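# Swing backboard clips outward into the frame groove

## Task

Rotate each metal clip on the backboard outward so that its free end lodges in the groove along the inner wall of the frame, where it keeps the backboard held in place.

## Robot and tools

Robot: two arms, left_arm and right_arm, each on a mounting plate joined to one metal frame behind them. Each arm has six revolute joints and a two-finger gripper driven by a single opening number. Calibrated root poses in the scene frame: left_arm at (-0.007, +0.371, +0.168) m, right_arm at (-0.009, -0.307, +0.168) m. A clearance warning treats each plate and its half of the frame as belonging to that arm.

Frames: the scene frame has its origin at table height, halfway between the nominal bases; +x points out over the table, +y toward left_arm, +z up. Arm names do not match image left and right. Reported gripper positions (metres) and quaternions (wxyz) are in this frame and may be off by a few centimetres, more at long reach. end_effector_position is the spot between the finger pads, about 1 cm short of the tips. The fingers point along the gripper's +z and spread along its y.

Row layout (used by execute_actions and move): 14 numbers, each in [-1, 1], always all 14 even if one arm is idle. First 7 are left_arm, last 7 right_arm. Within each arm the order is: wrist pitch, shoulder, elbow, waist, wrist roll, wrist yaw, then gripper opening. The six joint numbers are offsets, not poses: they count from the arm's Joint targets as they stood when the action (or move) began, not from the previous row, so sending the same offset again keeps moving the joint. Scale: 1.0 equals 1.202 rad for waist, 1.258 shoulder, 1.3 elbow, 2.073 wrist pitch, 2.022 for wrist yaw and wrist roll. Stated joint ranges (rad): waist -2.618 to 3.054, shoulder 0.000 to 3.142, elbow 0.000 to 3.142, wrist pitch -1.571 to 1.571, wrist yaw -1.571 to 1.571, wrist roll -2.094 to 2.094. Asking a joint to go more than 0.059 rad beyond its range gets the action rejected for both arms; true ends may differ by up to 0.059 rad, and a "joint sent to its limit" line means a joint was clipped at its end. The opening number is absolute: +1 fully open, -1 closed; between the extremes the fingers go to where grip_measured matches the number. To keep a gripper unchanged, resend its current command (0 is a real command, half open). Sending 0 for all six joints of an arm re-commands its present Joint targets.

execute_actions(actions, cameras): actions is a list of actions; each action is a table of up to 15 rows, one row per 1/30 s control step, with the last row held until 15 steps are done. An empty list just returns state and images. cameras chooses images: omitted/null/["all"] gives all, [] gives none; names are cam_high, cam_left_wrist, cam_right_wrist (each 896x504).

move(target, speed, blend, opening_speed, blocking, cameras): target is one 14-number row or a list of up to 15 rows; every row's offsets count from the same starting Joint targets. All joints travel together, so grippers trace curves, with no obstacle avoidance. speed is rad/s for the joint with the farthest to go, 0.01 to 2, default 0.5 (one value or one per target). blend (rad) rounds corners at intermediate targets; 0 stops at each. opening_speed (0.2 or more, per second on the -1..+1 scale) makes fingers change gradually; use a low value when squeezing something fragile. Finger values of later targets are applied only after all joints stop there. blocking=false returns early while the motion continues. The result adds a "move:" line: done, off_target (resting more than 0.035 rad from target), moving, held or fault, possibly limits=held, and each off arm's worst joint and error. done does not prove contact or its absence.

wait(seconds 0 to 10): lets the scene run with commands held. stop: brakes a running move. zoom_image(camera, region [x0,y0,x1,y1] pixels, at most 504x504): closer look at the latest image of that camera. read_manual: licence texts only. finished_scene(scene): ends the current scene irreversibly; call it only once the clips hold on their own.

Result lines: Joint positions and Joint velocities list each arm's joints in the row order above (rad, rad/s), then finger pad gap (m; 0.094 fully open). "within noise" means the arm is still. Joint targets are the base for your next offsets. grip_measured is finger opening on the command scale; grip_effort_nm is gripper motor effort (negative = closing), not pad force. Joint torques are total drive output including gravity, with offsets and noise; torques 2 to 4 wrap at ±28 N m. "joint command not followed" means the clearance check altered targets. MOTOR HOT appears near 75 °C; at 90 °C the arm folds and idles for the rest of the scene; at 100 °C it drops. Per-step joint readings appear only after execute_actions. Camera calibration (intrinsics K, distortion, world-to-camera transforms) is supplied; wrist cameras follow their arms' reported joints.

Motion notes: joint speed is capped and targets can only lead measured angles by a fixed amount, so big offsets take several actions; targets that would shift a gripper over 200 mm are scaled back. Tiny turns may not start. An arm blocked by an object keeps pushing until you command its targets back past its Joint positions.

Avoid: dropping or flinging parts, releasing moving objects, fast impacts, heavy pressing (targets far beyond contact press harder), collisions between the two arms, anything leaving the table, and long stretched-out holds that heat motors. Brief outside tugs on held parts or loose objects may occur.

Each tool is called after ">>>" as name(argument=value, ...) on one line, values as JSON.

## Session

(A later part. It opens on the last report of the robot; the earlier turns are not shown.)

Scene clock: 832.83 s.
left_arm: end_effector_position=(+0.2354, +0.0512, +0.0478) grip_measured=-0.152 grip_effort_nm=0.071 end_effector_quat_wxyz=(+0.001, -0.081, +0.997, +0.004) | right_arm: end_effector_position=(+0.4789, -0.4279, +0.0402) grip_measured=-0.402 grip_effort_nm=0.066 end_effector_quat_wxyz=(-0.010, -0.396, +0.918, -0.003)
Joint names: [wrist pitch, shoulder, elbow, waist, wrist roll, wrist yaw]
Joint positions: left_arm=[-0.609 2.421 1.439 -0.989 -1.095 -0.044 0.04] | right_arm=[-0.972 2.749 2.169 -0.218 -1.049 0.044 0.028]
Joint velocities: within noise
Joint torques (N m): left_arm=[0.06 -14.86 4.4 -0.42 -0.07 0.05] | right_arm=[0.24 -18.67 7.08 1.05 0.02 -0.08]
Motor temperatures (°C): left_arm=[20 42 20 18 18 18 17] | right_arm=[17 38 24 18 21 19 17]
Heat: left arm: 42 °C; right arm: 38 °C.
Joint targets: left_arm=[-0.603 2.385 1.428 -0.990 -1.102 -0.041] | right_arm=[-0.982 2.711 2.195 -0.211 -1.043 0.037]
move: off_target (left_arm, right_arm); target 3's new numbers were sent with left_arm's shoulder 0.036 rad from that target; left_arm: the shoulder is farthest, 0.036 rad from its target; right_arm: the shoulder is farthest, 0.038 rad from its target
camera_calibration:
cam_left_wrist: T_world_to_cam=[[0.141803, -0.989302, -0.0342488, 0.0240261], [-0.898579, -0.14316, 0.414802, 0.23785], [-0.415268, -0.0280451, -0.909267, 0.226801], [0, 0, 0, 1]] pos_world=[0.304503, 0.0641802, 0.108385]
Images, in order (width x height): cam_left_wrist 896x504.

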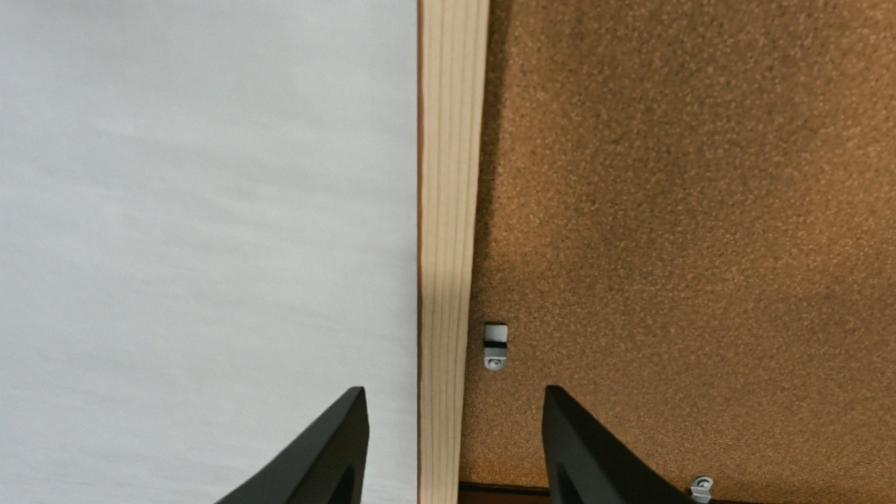

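>>> move(target=[0.0178,0.1010,0.0377,-0.005,-0.0173,0,-0.15,0,0,0,0,0,0,-0.4], speed=0.2, cameras=["cam_left_wrist"])

Scene clock: 842.63 s.
left_arm: end_effector_position=(+0.2355, +0.0498, +0.0270) grip_measured=-0.152 grip_effort_nm=0.071 end_effector_quat_wxyz=(-0.001, -0.098, +0.995, +0.008) | right_arm: end_effector_position=(+0.4789, -0.4279, +0.0402) grip_measured=-0.402 grip_effort_nm=0.061 end_effector_quat_wxyz=(-0.010, -0.396, +0.918, -0.003)
Joint names: [wrist pitch, shoulder, elbow, waist, wrist roll, wrist yaw]
Joint positions: left_arm=[-0.573 2.483 1.457 -0.989 -1.13 -0.044 0.04] | right_arm=[-0.972 2.749 2.169 -0.218 -1.049 0.044 0.028]
Joint velocities: within noise
Joint torques (N m): left_arm=[0 -9.31 6.79 -1.09 -0.08 0.05] | right_arm=[0.24 -18.74 7.1 1.09 0.03 -0.06]
Motor temperatures (°C): left_arm=[20 46 20 18 18 18 17] | right_arm=[17 39 24 18 21 19 17]
Heat: left arm: 46 °C; right arm: 39 °C.
Joint targets: left_arm=[-0.566 2.512 1.477 -0.996 -1.138 -0.041] | right_arm=[-0.982 2.711 2.195 -0.211 -1.043 0.037]
move: off_target (right_arm); right_arm: the shoulder is farthest, 0.038 rad from its target
camera_calibration:
cam_left_wrist: T_world_to_cam=[[0.175589, -0.983597, -0.0412903, 0.0139375], [-0.891259, -0.176639, 0.417679, 0.246149], [-0.418121, -0.0365395, -0.907656, 0.208983], [0, 0, 0, 1]] pos_world=[0.304316, 0.0648246, 0.0874485]
Images, in order (width x height): cam_left_wrist 896x504.

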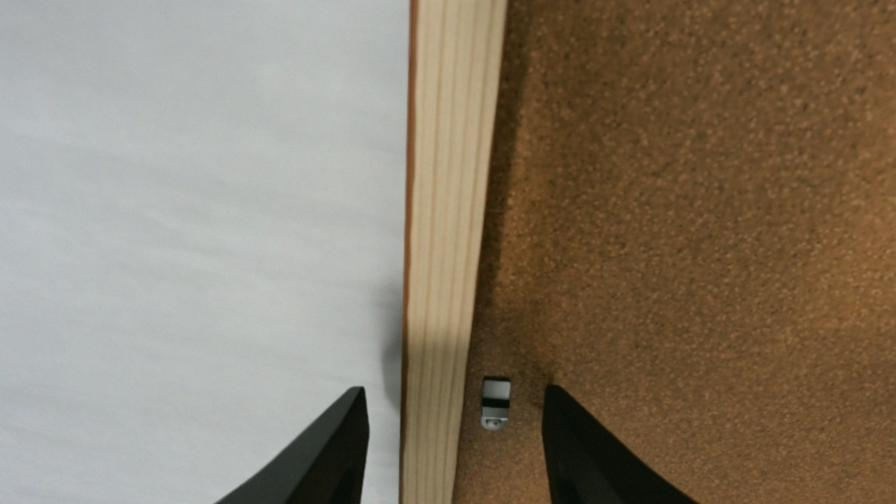

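>>> move(target=[-0.0135,0.0,0.0110,-0.0067,0.0351,0,-0.15,0,0,0,0,0,0,-0.4], speed=0.2, cameras=["cam_left_wrist"])

Scene clock: 858.30 s.
left_arm: end_effector_position=(+0.2354, +0.0439, +0.0301) grip_measured=-0.152 grip_effort_nm=0.071 end_effector_quat_wxyz=(+0.001, -0.066, +0.998, +0.004) | right_arm: end_effector_position=(+0.4789, -0.4279, +0.0402) grip_measured=-0.402 grip_effort_nm=0.061 end_effector_quat_wxyz=(-0.010, -0.396, +0.918, -0.003)
Joint names: [wrist pitch, shoulder, elbow, waist, wrist roll, wrist yaw]
Joint positions: left_arm=[-0.582 2.483 1.474 -0.999 -1.074 -0.044 0.04] | right_arm=[-0.972 2.749 2.169 -0.218 -1.049 0.044 0.028]
Joint velocities: within noise
Joint torques (N m): left_arm=[-0.1 -9.51 6.89 -0.94 0.1 0.05] | right_arm=[0.24 -18.71 7.09 1.09 0.04 -0.07]
Motor temperatures (°C): left_arm=[20 44 20 18 18 18 17] | right_arm=[17 39 24 18 21 19 17]
Heat: left arm: 44 °C; right arm: 39 °C.
Joint targets: left_arm=[-0.594 2.512 1.491 -1.004 -1.066 -0.041] | right_arm=[-0.982 2.711 2.195 -0.211 -1.043 0.037]
move: off_target (right_arm); right_arm: the shoulder is farthest, 0.038 rad from its target
camera_calibration:
cam_left_wrist: T_world_to_cam=[[0.111519, -0.993154, -0.0347521, 0.0235454], [-0.902399, -0.115851, 0.415035, 0.243774], [-0.41622, -0.0149243, -0.909141, 0.210205], [0, 0, 0, 1]] pos_world=[0.304847, 0.0547629, 0.0907497]
Images, in order (width x height): cam_left_wrist 896x504.

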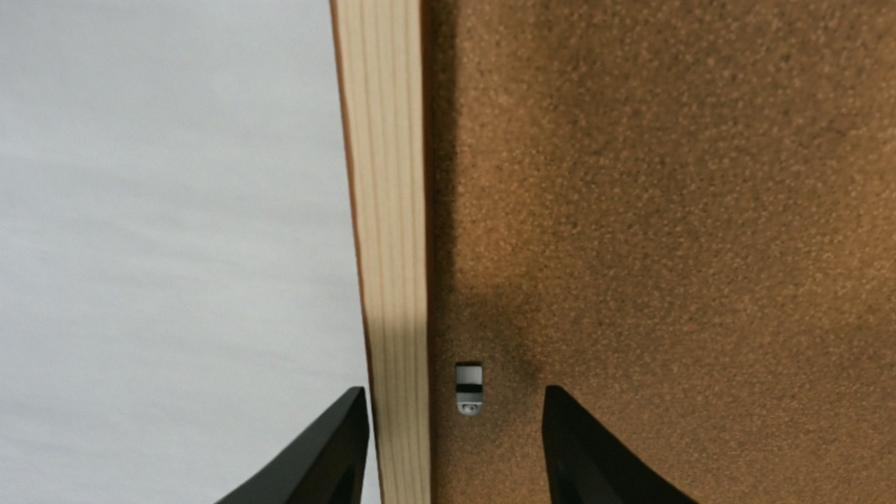

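>>> move(target=[0.0165,0.004,-0.0308,0.0100,0.0020,0,-0.15,0,0,0,0,0,0,-0.4], speed=0.15, cameras=["cam_left_wrist"])

Scene clock: 867.00 s.
left_arm: end_effector_position=(+0.2357, +0.0447, +0.0283) grip_measured=-0.152 grip_effort_nm=0.071 end_effector_quat_wxyz=(+0.003, -0.065, +0.998, +0.002) | right_arm: end_effector_position=(+0.4789, -0.4279, +0.0402) grip_measured=-0.402 grip_effort_nm=0.061 end_effector_quat_wxyz=(-0.010, -0.396, +0.918, -0.003)
Joint names: [wrist pitch, shoulder, elbow, waist, wrist roll, wrist yaw]
Joint positions: left_arm=[-0.567 2.483 1.464 -0.997 -1.069 -0.044 0.04] | right_arm=[-0.972 2.749 2.169 -0.218 -1.049 0.044 0.028]
Joint velocities: within noise
Joint torques (N m): left_arm=[0.06 -9.05 4.05 0.05 0.08 0.06] | right_arm=[0.24 -18.71 7.09 1.1 0.01 -0.08]
Motor temperatures (°C): left_arm=[20 44 20 18 18 18 17] | right_arm=[17 40 24 18 21 19 17]
Heat: left arm: 44 °C; right arm: 40 °C.
Joint targets: left_arm=[-0.560 2.517 1.452 -0.992 -1.062 -0.041] | right_arm=[-0.982 2.711 2.195 -0.211 -1.043 0.037]
move: off_target (right_arm); right_arm: the shoulder is farthest, 0.038 rad from its target
camera_calibration:
cam_left_wrist: T_world_to_cam=[[0.109141, -0.993558, -0.0305189, 0.024729], [-0.903851, -0.111971, 0.412936, 0.245107], [-0.413693, -0.0174835, -0.910249, 0.208201], [0, 0, 0, 1]] pos_world=[0.304972, 0.0556545, 0.0890557]
Images, in order (width x height): cam_left_wrist 896x504.

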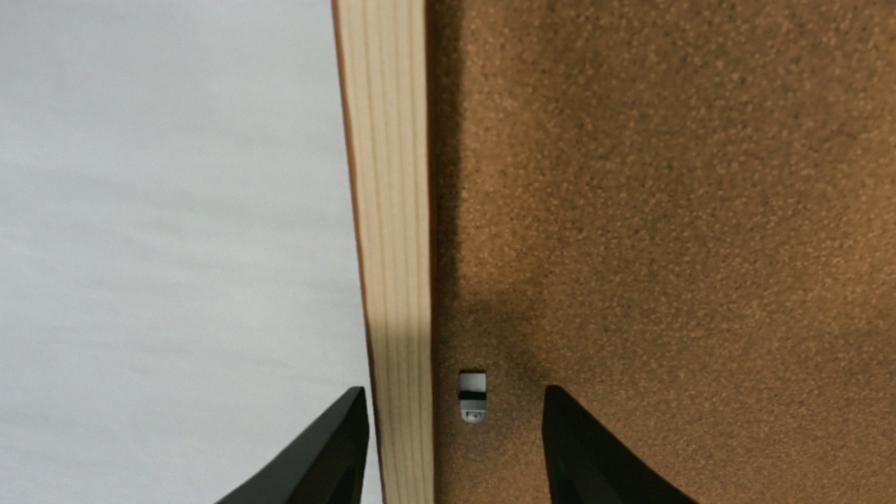

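>>> move(target=[0.001,0.004,-0.005,0.0075,0.0020,0,-0.15,0,0,0,0,0,0,-0.4], speed=0.15, cameras=["cam_left_wrist"])

Scene clock: 875.43 s.
left_arm: end_effector_position=(+0.2367, +0.0496, +0.0246) grip_measured=-0.152 grip_effort_nm=0.076 end_effector_quat_wxyz=(+0.000, -0.067, +0.998, +0.006) | right_arm: end_effector_position=(+0.4789, -0.4279, +0.0402) grip_measured=-0.402 grip_effort_nm=0.061 end_effector_quat_wxyz=(-0.010, -0.396, +0.918, -0.003)
Joint names: [wrist pitch, shoulder, elbow, waist, wrist roll, wrist yaw]
Joint positions: left_arm=[-0.562 2.49 1.457 -0.987 -1.065 -0.044 0.04] | right_arm=[-0.972 2.749 2.169 -0.218 -1.049 0.044 0.028]
Joint velocities: within noise
Joint torques (N m): left_arm=[0.04 -9.07 4.04 -0.01 0.12 0.05] | right_arm=[0.23 -18.73 7.02 1.07 0.02 -0.08]
Motor temperatures (°C): left_arm=[20 43 19 18 18 18 17] | right_arm=[17 40 24 18 21 19 17]
Heat: left arm: 43 °C; right arm: 40 °C.
Joint targets: left_arm=[-0.558 2.522 1.445 -0.983 -1.058 -0.041] | right_arm=[-0.982 2.711 2.195 -0.211 -1.043 0.037]
move: off_target (right_arm); right_arm: the shoulder is farthest, 0.038 rad from its target
camera_calibration:
cam_left_wrist: T_world_to_cam=[[0.114346, -0.992725, -0.0376994, 0.0282221], [-0.901106, -0.11962, 0.416772, 0.247731], [-0.41825, -0.013685, -0.908229, 0.206212], [0, 0, 0, 1]] pos_world=[0.306253, 0.0604724, 0.0851038]
Images, in order (width x height): cam_left_wrist 896x504.

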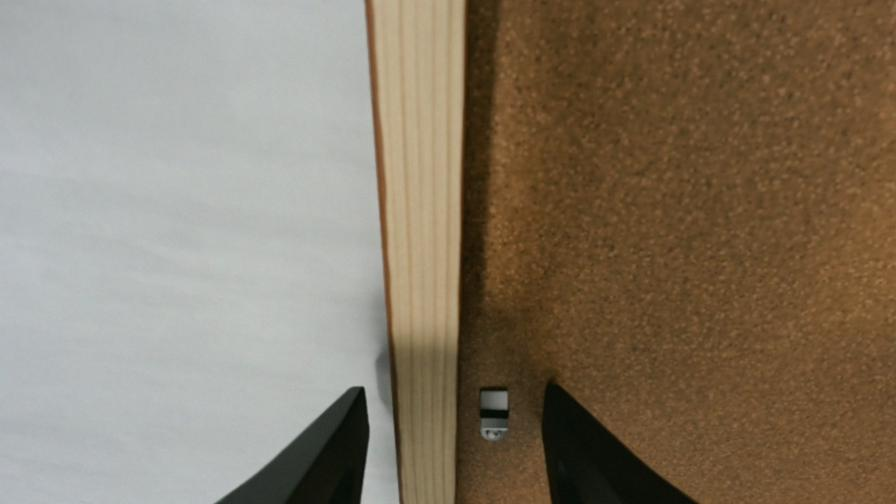

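>>> move(target=[[0,0,0,-0.0133,-0.0099,0,-0.15,0,0,0,0,0,0,-0.4],[0.0024,0.0095,0,-0.0133,-0.0099,0,-0.15,0,0,0,0,0,0,-0.4]], speed=0.12, cameras=["cam_left_wrist"])

Scene clock: 884.03 s.
left_arm: end_effector_position=(+0.2346, +0.0480, +0.0244) grip_measured=-0.152 grip_effort_nm=0.076 end_effector_quat_wxyz=(+0.000, -0.067, +0.998, +0.006) | right_arm: end_effector_position=(+0.4789, -0.4279, +0.0402) grip_measured=-0.402 grip_effort_nm=0.061 end_effector_quat_wxyz=(-0.010, -0.396, +0.918, -0.003)
Joint names: [wrist pitch, shoulder, elbow, waist, wrist roll, wrist yaw]
Joint positions: left_arm=[-0.562 2.49 1.457 -0.994 -1.071 -0.044 0.04] | right_arm=[-0.972 2.749 2.169 -0.218 -1.049 0.044 0.028]
Joint velocities: within noise
Joint torques (N m): left_arm=[0.08 -8.18 4.07 -0.88 -0.06 0.06] | right_arm=[0.25 -18.67 7.05 1.07 0.02 -0.06]
Motor temperatures (°C): left_arm=[20 42 19 18 18 18 17] | right_arm=[17 40 24 18 21 19 17]
Heat: left arm: 42 °C; right arm: 40 °C.
Joint targets: left_arm=[-0.553 2.534 1.445 -0.999 -1.078 -0.041] | right_arm=[-0.982 2.711 2.195 -0.211 -1.043 0.037]
move: off_target (left_arm, right_arm); left_arm: the shoulder is farthest, 0.044 rad from its target; right_arm: the shoulder is farthest, 0.038 rad from its target
camera_calibration:
cam_left_wrist: T_world_to_cam=[[0.113581, -0.992807, -0.0378601, 0.0271428], [-0.901223, -0.118994, 0.416699, 0.245715], [-0.418207, -0.0132088, -0.908256, 0.205091], [0, 0, 0, 1]] pos_world=[0.304132, 0.0588952, 0.0849131]
Images, in order (width x height): cam_left_wrist 896x504.

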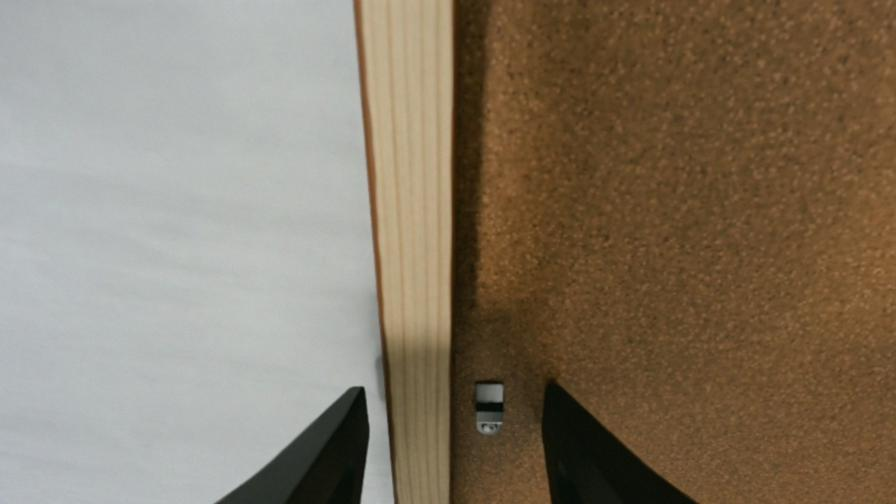

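>>> move(target=[0,0,0,0,0,0,-0.42,0,0,0,0,0,0,-0.4], speed=0.1, opening_speed=0.2, cameras=["cam_left_wrist"])

>>> move(target=[0,0,0,0,0,0,-0.54,0,0,0,0,0,0,-0.4], speed=0.1, opening_speed=0.2, cameras=["cam_left_wrist"])

>>> move(target=[0,0,0,0,0,0,-0.60,0,0,0,0,0,0,-0.4], speed=0.1, opening_speed=0.2, cameras=["cam_left_wrist"])

Scene clock: 890.67 s.
left_arm: end_effector_position=(+0.2340, +0.0470, +0.0242) grip_measured=-0.418 grip_effort_nm=-0.144 end_effector_quat_wxyz=(+0.000, -0.066, +0.998, +0.004) | right_arm: end_effector_position=(+0.4789, -0.4279, +0.0402) grip_measured=-0.402 grip_effort_nm=0.061 end_effector_quat_wxyz=(-0.010, -0.396, +0.918, -0.003)
Joint names: [wrist pitch, shoulder, elbow, waist, wrist roll, wrist yaw]
Joint positions: left_arm=[-0.559 2.491 1.457 -0.995 -1.072 -0.042 0.027] | right_arm=[-0.972 2.749 2.169 -0.218 -1.049 0.044 0.028]
Joint velocities: within noise
Joint torques (N m): left_arm=[0.06 -8.25 4.03 -0.73 -0.06 0.02] | right_arm=[0.25 -18.71 7.08 1.09 0.02 -0.08]
Motor temperatures (°C): left_arm=[20 42 19 18 18 18 17] | right_arm=[17 40 24 18 21 19 17]
Heat: left arm: 42 °C; right arm: 40 °C.
Joint targets: left_arm=[-0.553 2.534 1.445 -0.999 -1.078 -0.041] | right_arm=[-0.982 2.711 2.195 -0.211 -1.043 0.037]
move: off_target (left_arm, right_arm); left_arm: the shoulder is farthest, 0.043 rad from its target; right_arm: the shoulder is farthest, 0.038 rad from its target
camera_calibration:
cam_left_wrist: T_world_to_cam=[[0.112891, -0.99299, -0.035033, 0.0263101], [-0.901027, -0.11717, 0.417638, 0.245064], [-0.418815, -0.0155817, -0.907938, 0.204841], [0, 0, 0, 1]] pos_world=[0.30363, 0.0580315, 0.0845564]
Images, in order (width x height): cam_left_wrist 896x504.

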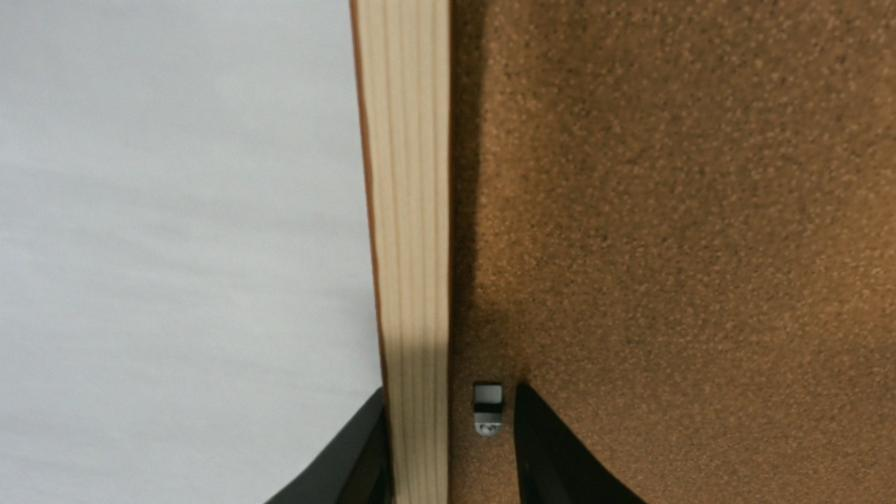

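Scene clock: 891.47 s.
left_arm: end_effector_position=(+0.2332, +0.0482, +0.0240) grip_measured=-0.536 grip_effort_nm=-0.252 end_effector_quat_wxyz=(-0.001, -0.067, +0.998, +0.007) | right_arm: end_effector_position=(+0.4789, -0.4279, +0.0402) grip_measured=-0.402 grip_effort_nm=0.061 end_effector_quat_wxyz=(-0.010, -0.396, +0.918, -0.003)
Joint names: [wrist pitch, shoulder, elbow, waist, wrist roll, wrist yaw]
Joint positions: left_arm=[-0.565 2.491 1.457 -0.995 -1.073 -0.042 0.022] | right_arm=[-0.972 2.749 2.169 -0.218 -1.049 0.044 0.028]
Joint velocities: within noise
Joint torques (N m): left_arm=[0.08 -8.18 4.15 -0.77 -0.02 0.02] | right_arm=[0.24 -18.73 7.06 1.07 0.03 -0.08]
Motor temperatures (°C): left_arm=[20 42 19 18 18 18 17] | right_arm=[17 40 24 18 21 19 17]
Heat: left arm: 42 °C; right arm: 40 °C.
Joint targets: left_arm=[-0.553 2.534 1.445 -0.999 -1.078 -0.040] | right_arm=[-0.982 2.711 2.195 -0.211 -1.043 0.037]
move: off_target (left_arm, right_arm); left_arm: the shoulder is farthest, 0.043 rad from its target; right_arm: the shoulder is farthest, 0.038 rad from its target
camera_calibration:
cam_left_wrist: T_world_to_cam=[[0.113696, -0.992702, -0.0401857, 0.0274971], [-0.899636, -0.120032, 0.419818, 0.244306], [-0.421578, -0.0115793, -0.906718, 0.20483], [0, 0, 0, 1]] pos_world=[0.303012, 0.0589927, 0.0842644]
Images, in order (width x height): cam_left_wrist 896x504.

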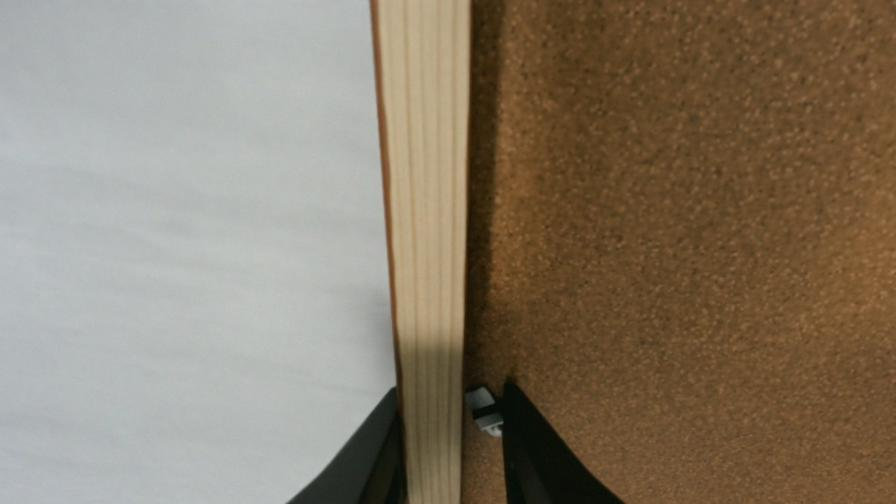

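Scene clock: 891.97 s.
left_arm: end_effector_position=(+0.2330, +0.0487, +0.0240) grip_measured=-0.595 grip_effort_nm=-0.271 end_effector_quat_wxyz=(-0.002, -0.070, +0.997, +0.008) | right_arm: end_effector_position=(+0.4789, -0.4279, +0.0402) grip_measured=-0.402 grip_effort_nm=0.066 end_effector_quat_wxyz=(-0.010, -0.396, +0.918, -0.003)
Joint names: [wrist pitch, shoulder, elbow, waist, wrist roll, wrist yaw]
Joint positions: left_arm=[-0.566 2.491 1.457 -0.995 -1.08 -0.043 0.019] | right_arm=[-0.972 2.749 2.169 -0.218 -1.049 0.044 0.028]
Joint velocities: within noise
Joint torques (N m): left_arm=[0.1 -8.14 4.03 -0.7 0.04 0.03] | right_arm=[0.26 -18.71 7.02 1.06 0.03 -0.08]
Motor temperatures (°C): left_arm=[20 42 19 18 18 18 17] | right_arm=[17 40 24 18 21 19 17]
Heat: left arm: 42 °C; right arm: 40 °C.
Joint targets: left_arm=[-0.553 2.534 1.445 -0.999 -1.078 -0.041] | right_arm=[-0.982 2.711 2.195 -0.211 -1.043 0.037]
move: off_target (left_arm, right_arm); left_arm: the shoulder is farthest, 0.043 rad from its target; right_arm: the shoulder is farthest, 0.038 rad from its target
camera_calibration:
cam_left_wrist: T_world_to_cam=[[0.120404, -0.991834, -0.0420478, 0.026382], [-0.898496, -0.126889, 0.420243, 0.244209], [-0.422147, -0.0128191, -0.906437, 0.204933], [0, 0, 0, 1]] pos_world=[0.302756, 0.059781, 0.0842413]
Images, in order (width x height): cam_left_wrist 896x504.

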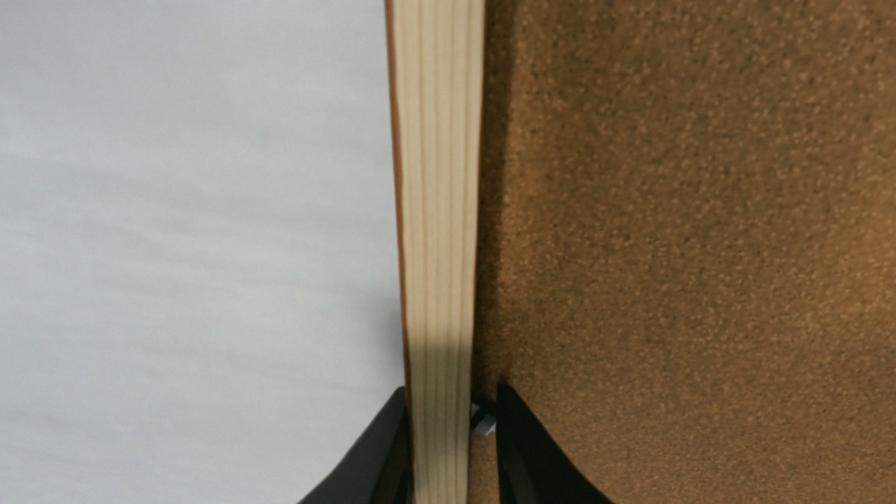

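>>> move(target=[0,0,0,0,0,0,-0.645,0,0,0,0,0,0,-0.4], speed=0.1, opening_speed=0.2, cameras=["cam_left_wrist"])

Scene clock: 894.60 s.
left_arm: end_effector_position=(+0.2327, +0.0491, +0.0240) grip_measured=-0.637 grip_effort_nm=-0.447 end_effector_quat_wxyz=(-0.002, -0.070, +0.998, +0.009) | right_arm: end_effector_position=(+0.4789, -0.4279, +0.0402) grip_measured=-0.402 grip_effort_nm=0.061 end_effector_quat_wxyz=(-0.010, -0.396, +0.918, -0.003)
Joint names: [wrist pitch, shoulder, elbow, waist, wrist roll, wrist yaw]
Joint positions: left_arm=[-0.569 2.491 1.457 -0.995 -1.078 -0.043 0.017] | right_arm=[-0.972 2.749 2.169 -0.218 -1.049 0.044 0.028]
Joint velocities: within noise
Joint torques (N m): left_arm=[0.11 -8.16 3.93 -0.83 0.05 0.03] | right_arm=[0.25 -18.7 7.06 1.06 0.02 -0.07]
Motor temperatures (°C): left_arm=[20 42 19 18 18 18 17] | right_arm=[17 40 24 18 21 19 17]
Heat: left arm: 42 °C; right arm: 40 °C.
Joint targets: left_arm=[-0.553 2.534 1.445 -0.999 -1.078 -0.041] | right_arm=[-0.982 2.711 2.195 -0.211 -1.043 0.037]
move: off_target (left_arm, right_arm); left_arm: the shoulder is farthest, 0.043 rad from its target; right_arm: the shoulder is farthest, 0.038 rad from its target
camera_calibration:
cam_left_wrist: T_world_to_cam=[[0.118747, -0.991948, -0.0440346, 0.0273169], [-0.898121, -0.126215, 0.421247, 0.243817], [-0.423413, -0.0104734, -0.905876, 0.204972], [0, 0, 0, 1]] pos_world=[0.302521, 0.060017, 0.0841752]
Images, in order (width x height): cam_left_wrist 896x504.

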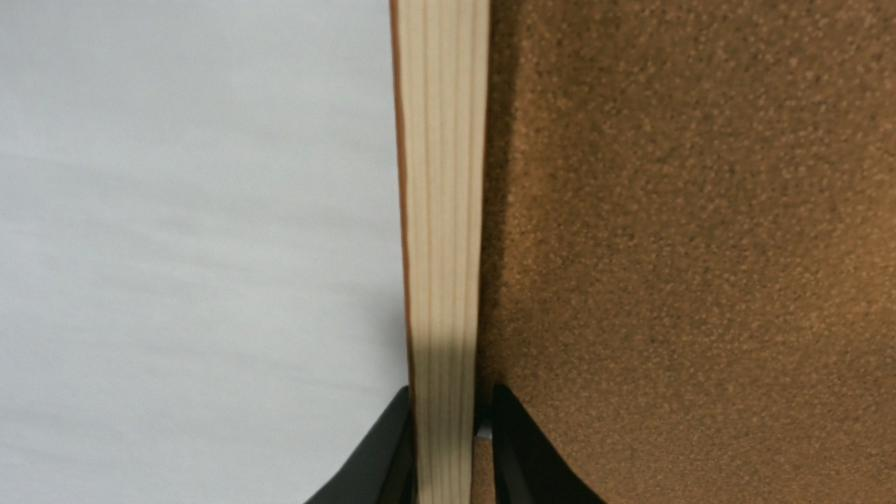

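>>> move(target=[[0,0,0,0,0,0,-0.40,0,0,0,0,0,0,-0.40],[-0.029,-0.115,0,0,0,0,-0.40,0,0,0,0,0,0,-0.40],[-0.330,-0.008,0.5625,0.039,0.015,0,-0.4,0,0,0,0,0,0,-0.4]], speed=[0.1,0.12,0.5], opening_speed=0.4, cameras=["cam_left_wrist", "cam_high"])

Scene clock: 911.93 s.
left_arm: end_effector_position=(+0.3022, -0.0025, +0.1819) grip_measured=-0.402 grip_effort_nm=0.066 end_effector_quat_wxyz=(+0.012, -0.078, +0.997, -0.010) | right_arm: end_effector_position=(+0.4789, -0.4279, +0.0402) grip_measured=-0.402 grip_effort_nm=0.066 end_effector_quat_wxyz=(-0.010, -0.396, +0.918, -0.003)
Joint names: [wrist pitch, shoulder, elbow, waist, wrist roll, wrist yaw]
Joint positions: left_arm=[-1.224 2.489 2.158 -0.956 -1.055 -0.046 0.028] | right_arm=[-0.972 2.749 2.169 -0.218 -1.049 0.044 0.028]
Joint velocities: within noise
Joint torques (N m): left_arm=[-0.09 -10.59 8.61 -0.05 0.1 0.05] | right_arm=[0.24 -18.74 7.05 1.05 0.03 -0.1]
Motor temperatures (°C): left_arm=[20 42 19 18 18 18 17] | right_arm=[17 41 24 18 21 19 17]
Heat: left arm: 42 °C; right arm: 41 °C.
Joint targets: left_arm=[-1.237 2.524 2.176 -0.952 -1.048 -0.040] | right_arm=[-0.982 2.711 2.195 -0.211 -1.043 0.037]
move: off_target (right_arm); right_arm: the shoulder is farthest, 0.038 rad from its target
camera_calibration:
cam_left_wrist: T_world_to_cam=[[0.13715, -0.990533, -0.00589724, -0.0376833], [-0.908402, -0.128147, 0.397974, 0.240595], [-0.394962, -0.0492249, -0.917378, 0.370269], [0, 0, 0, 1]] pos_world=[0.369968, 0.0117314, 0.243704]
Images, in order (width x height): cam_high 896x504, cam_left_wrist 896x504.

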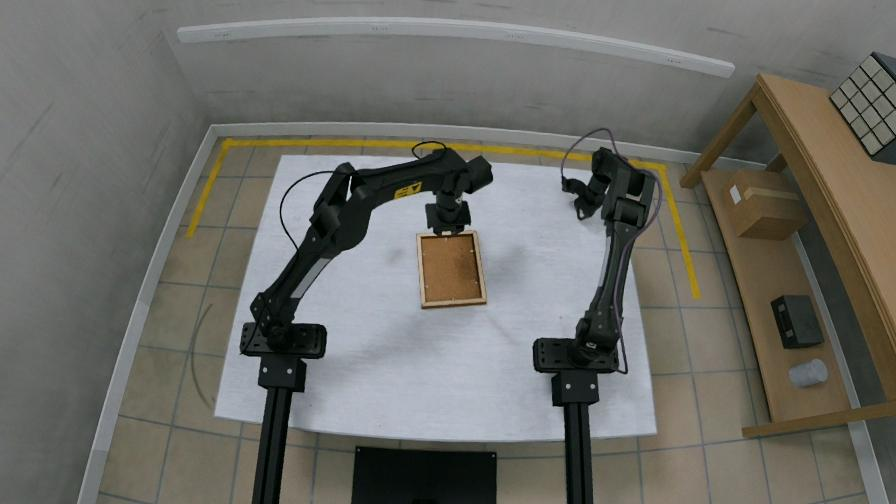

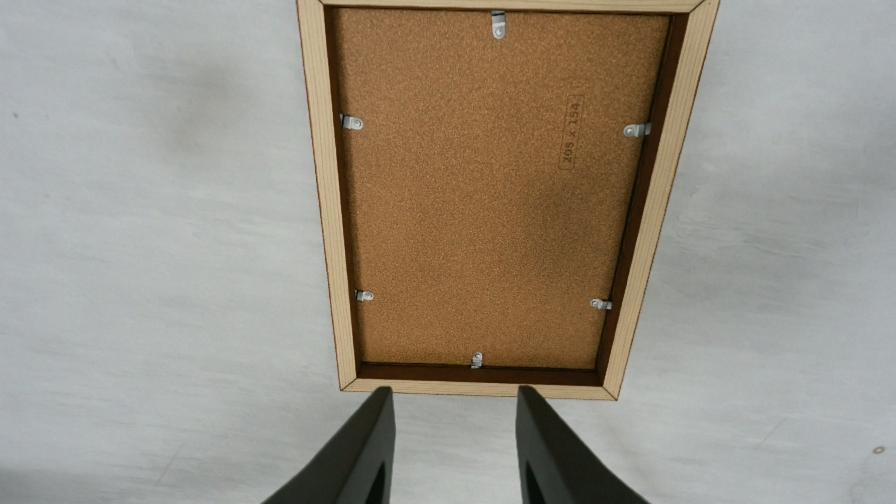

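All six are visible; zoom in on each.

>>> zoom_image(camera="cam_left_wrist", region=[300, 0, 560, 150])

>>> zoom_image(camera="cam_left_wrist", region=[560, 80, 720, 170])

>>> zoom_image(camera="cam_left_wrist", region=[330, 250, 530, 400])

>>> zoom_image(camera="cam_left_wrist", region=[540, 250, 680, 350])

Scaled by 1.938.

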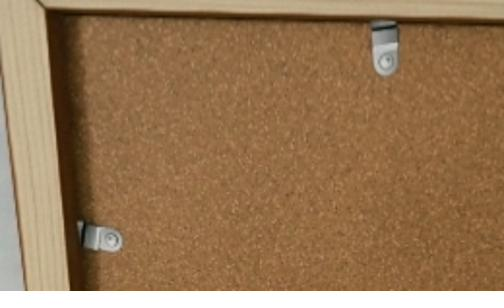

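Scaled by 3.150.

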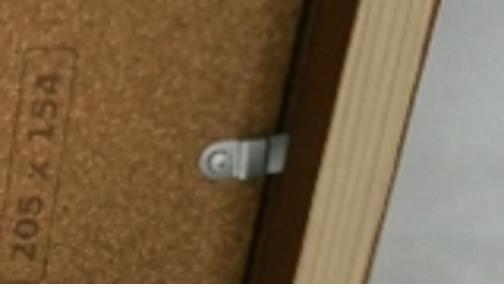

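Scaled by 2.520.

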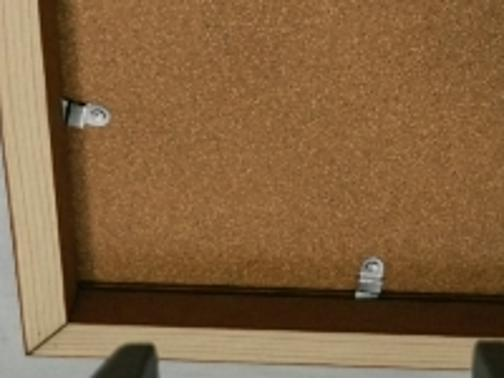

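Scaled by 3.600.

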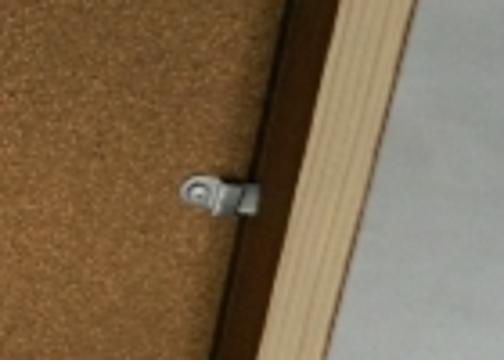

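>>> finished_scene(scene=2)

The scene is finished: the task was done.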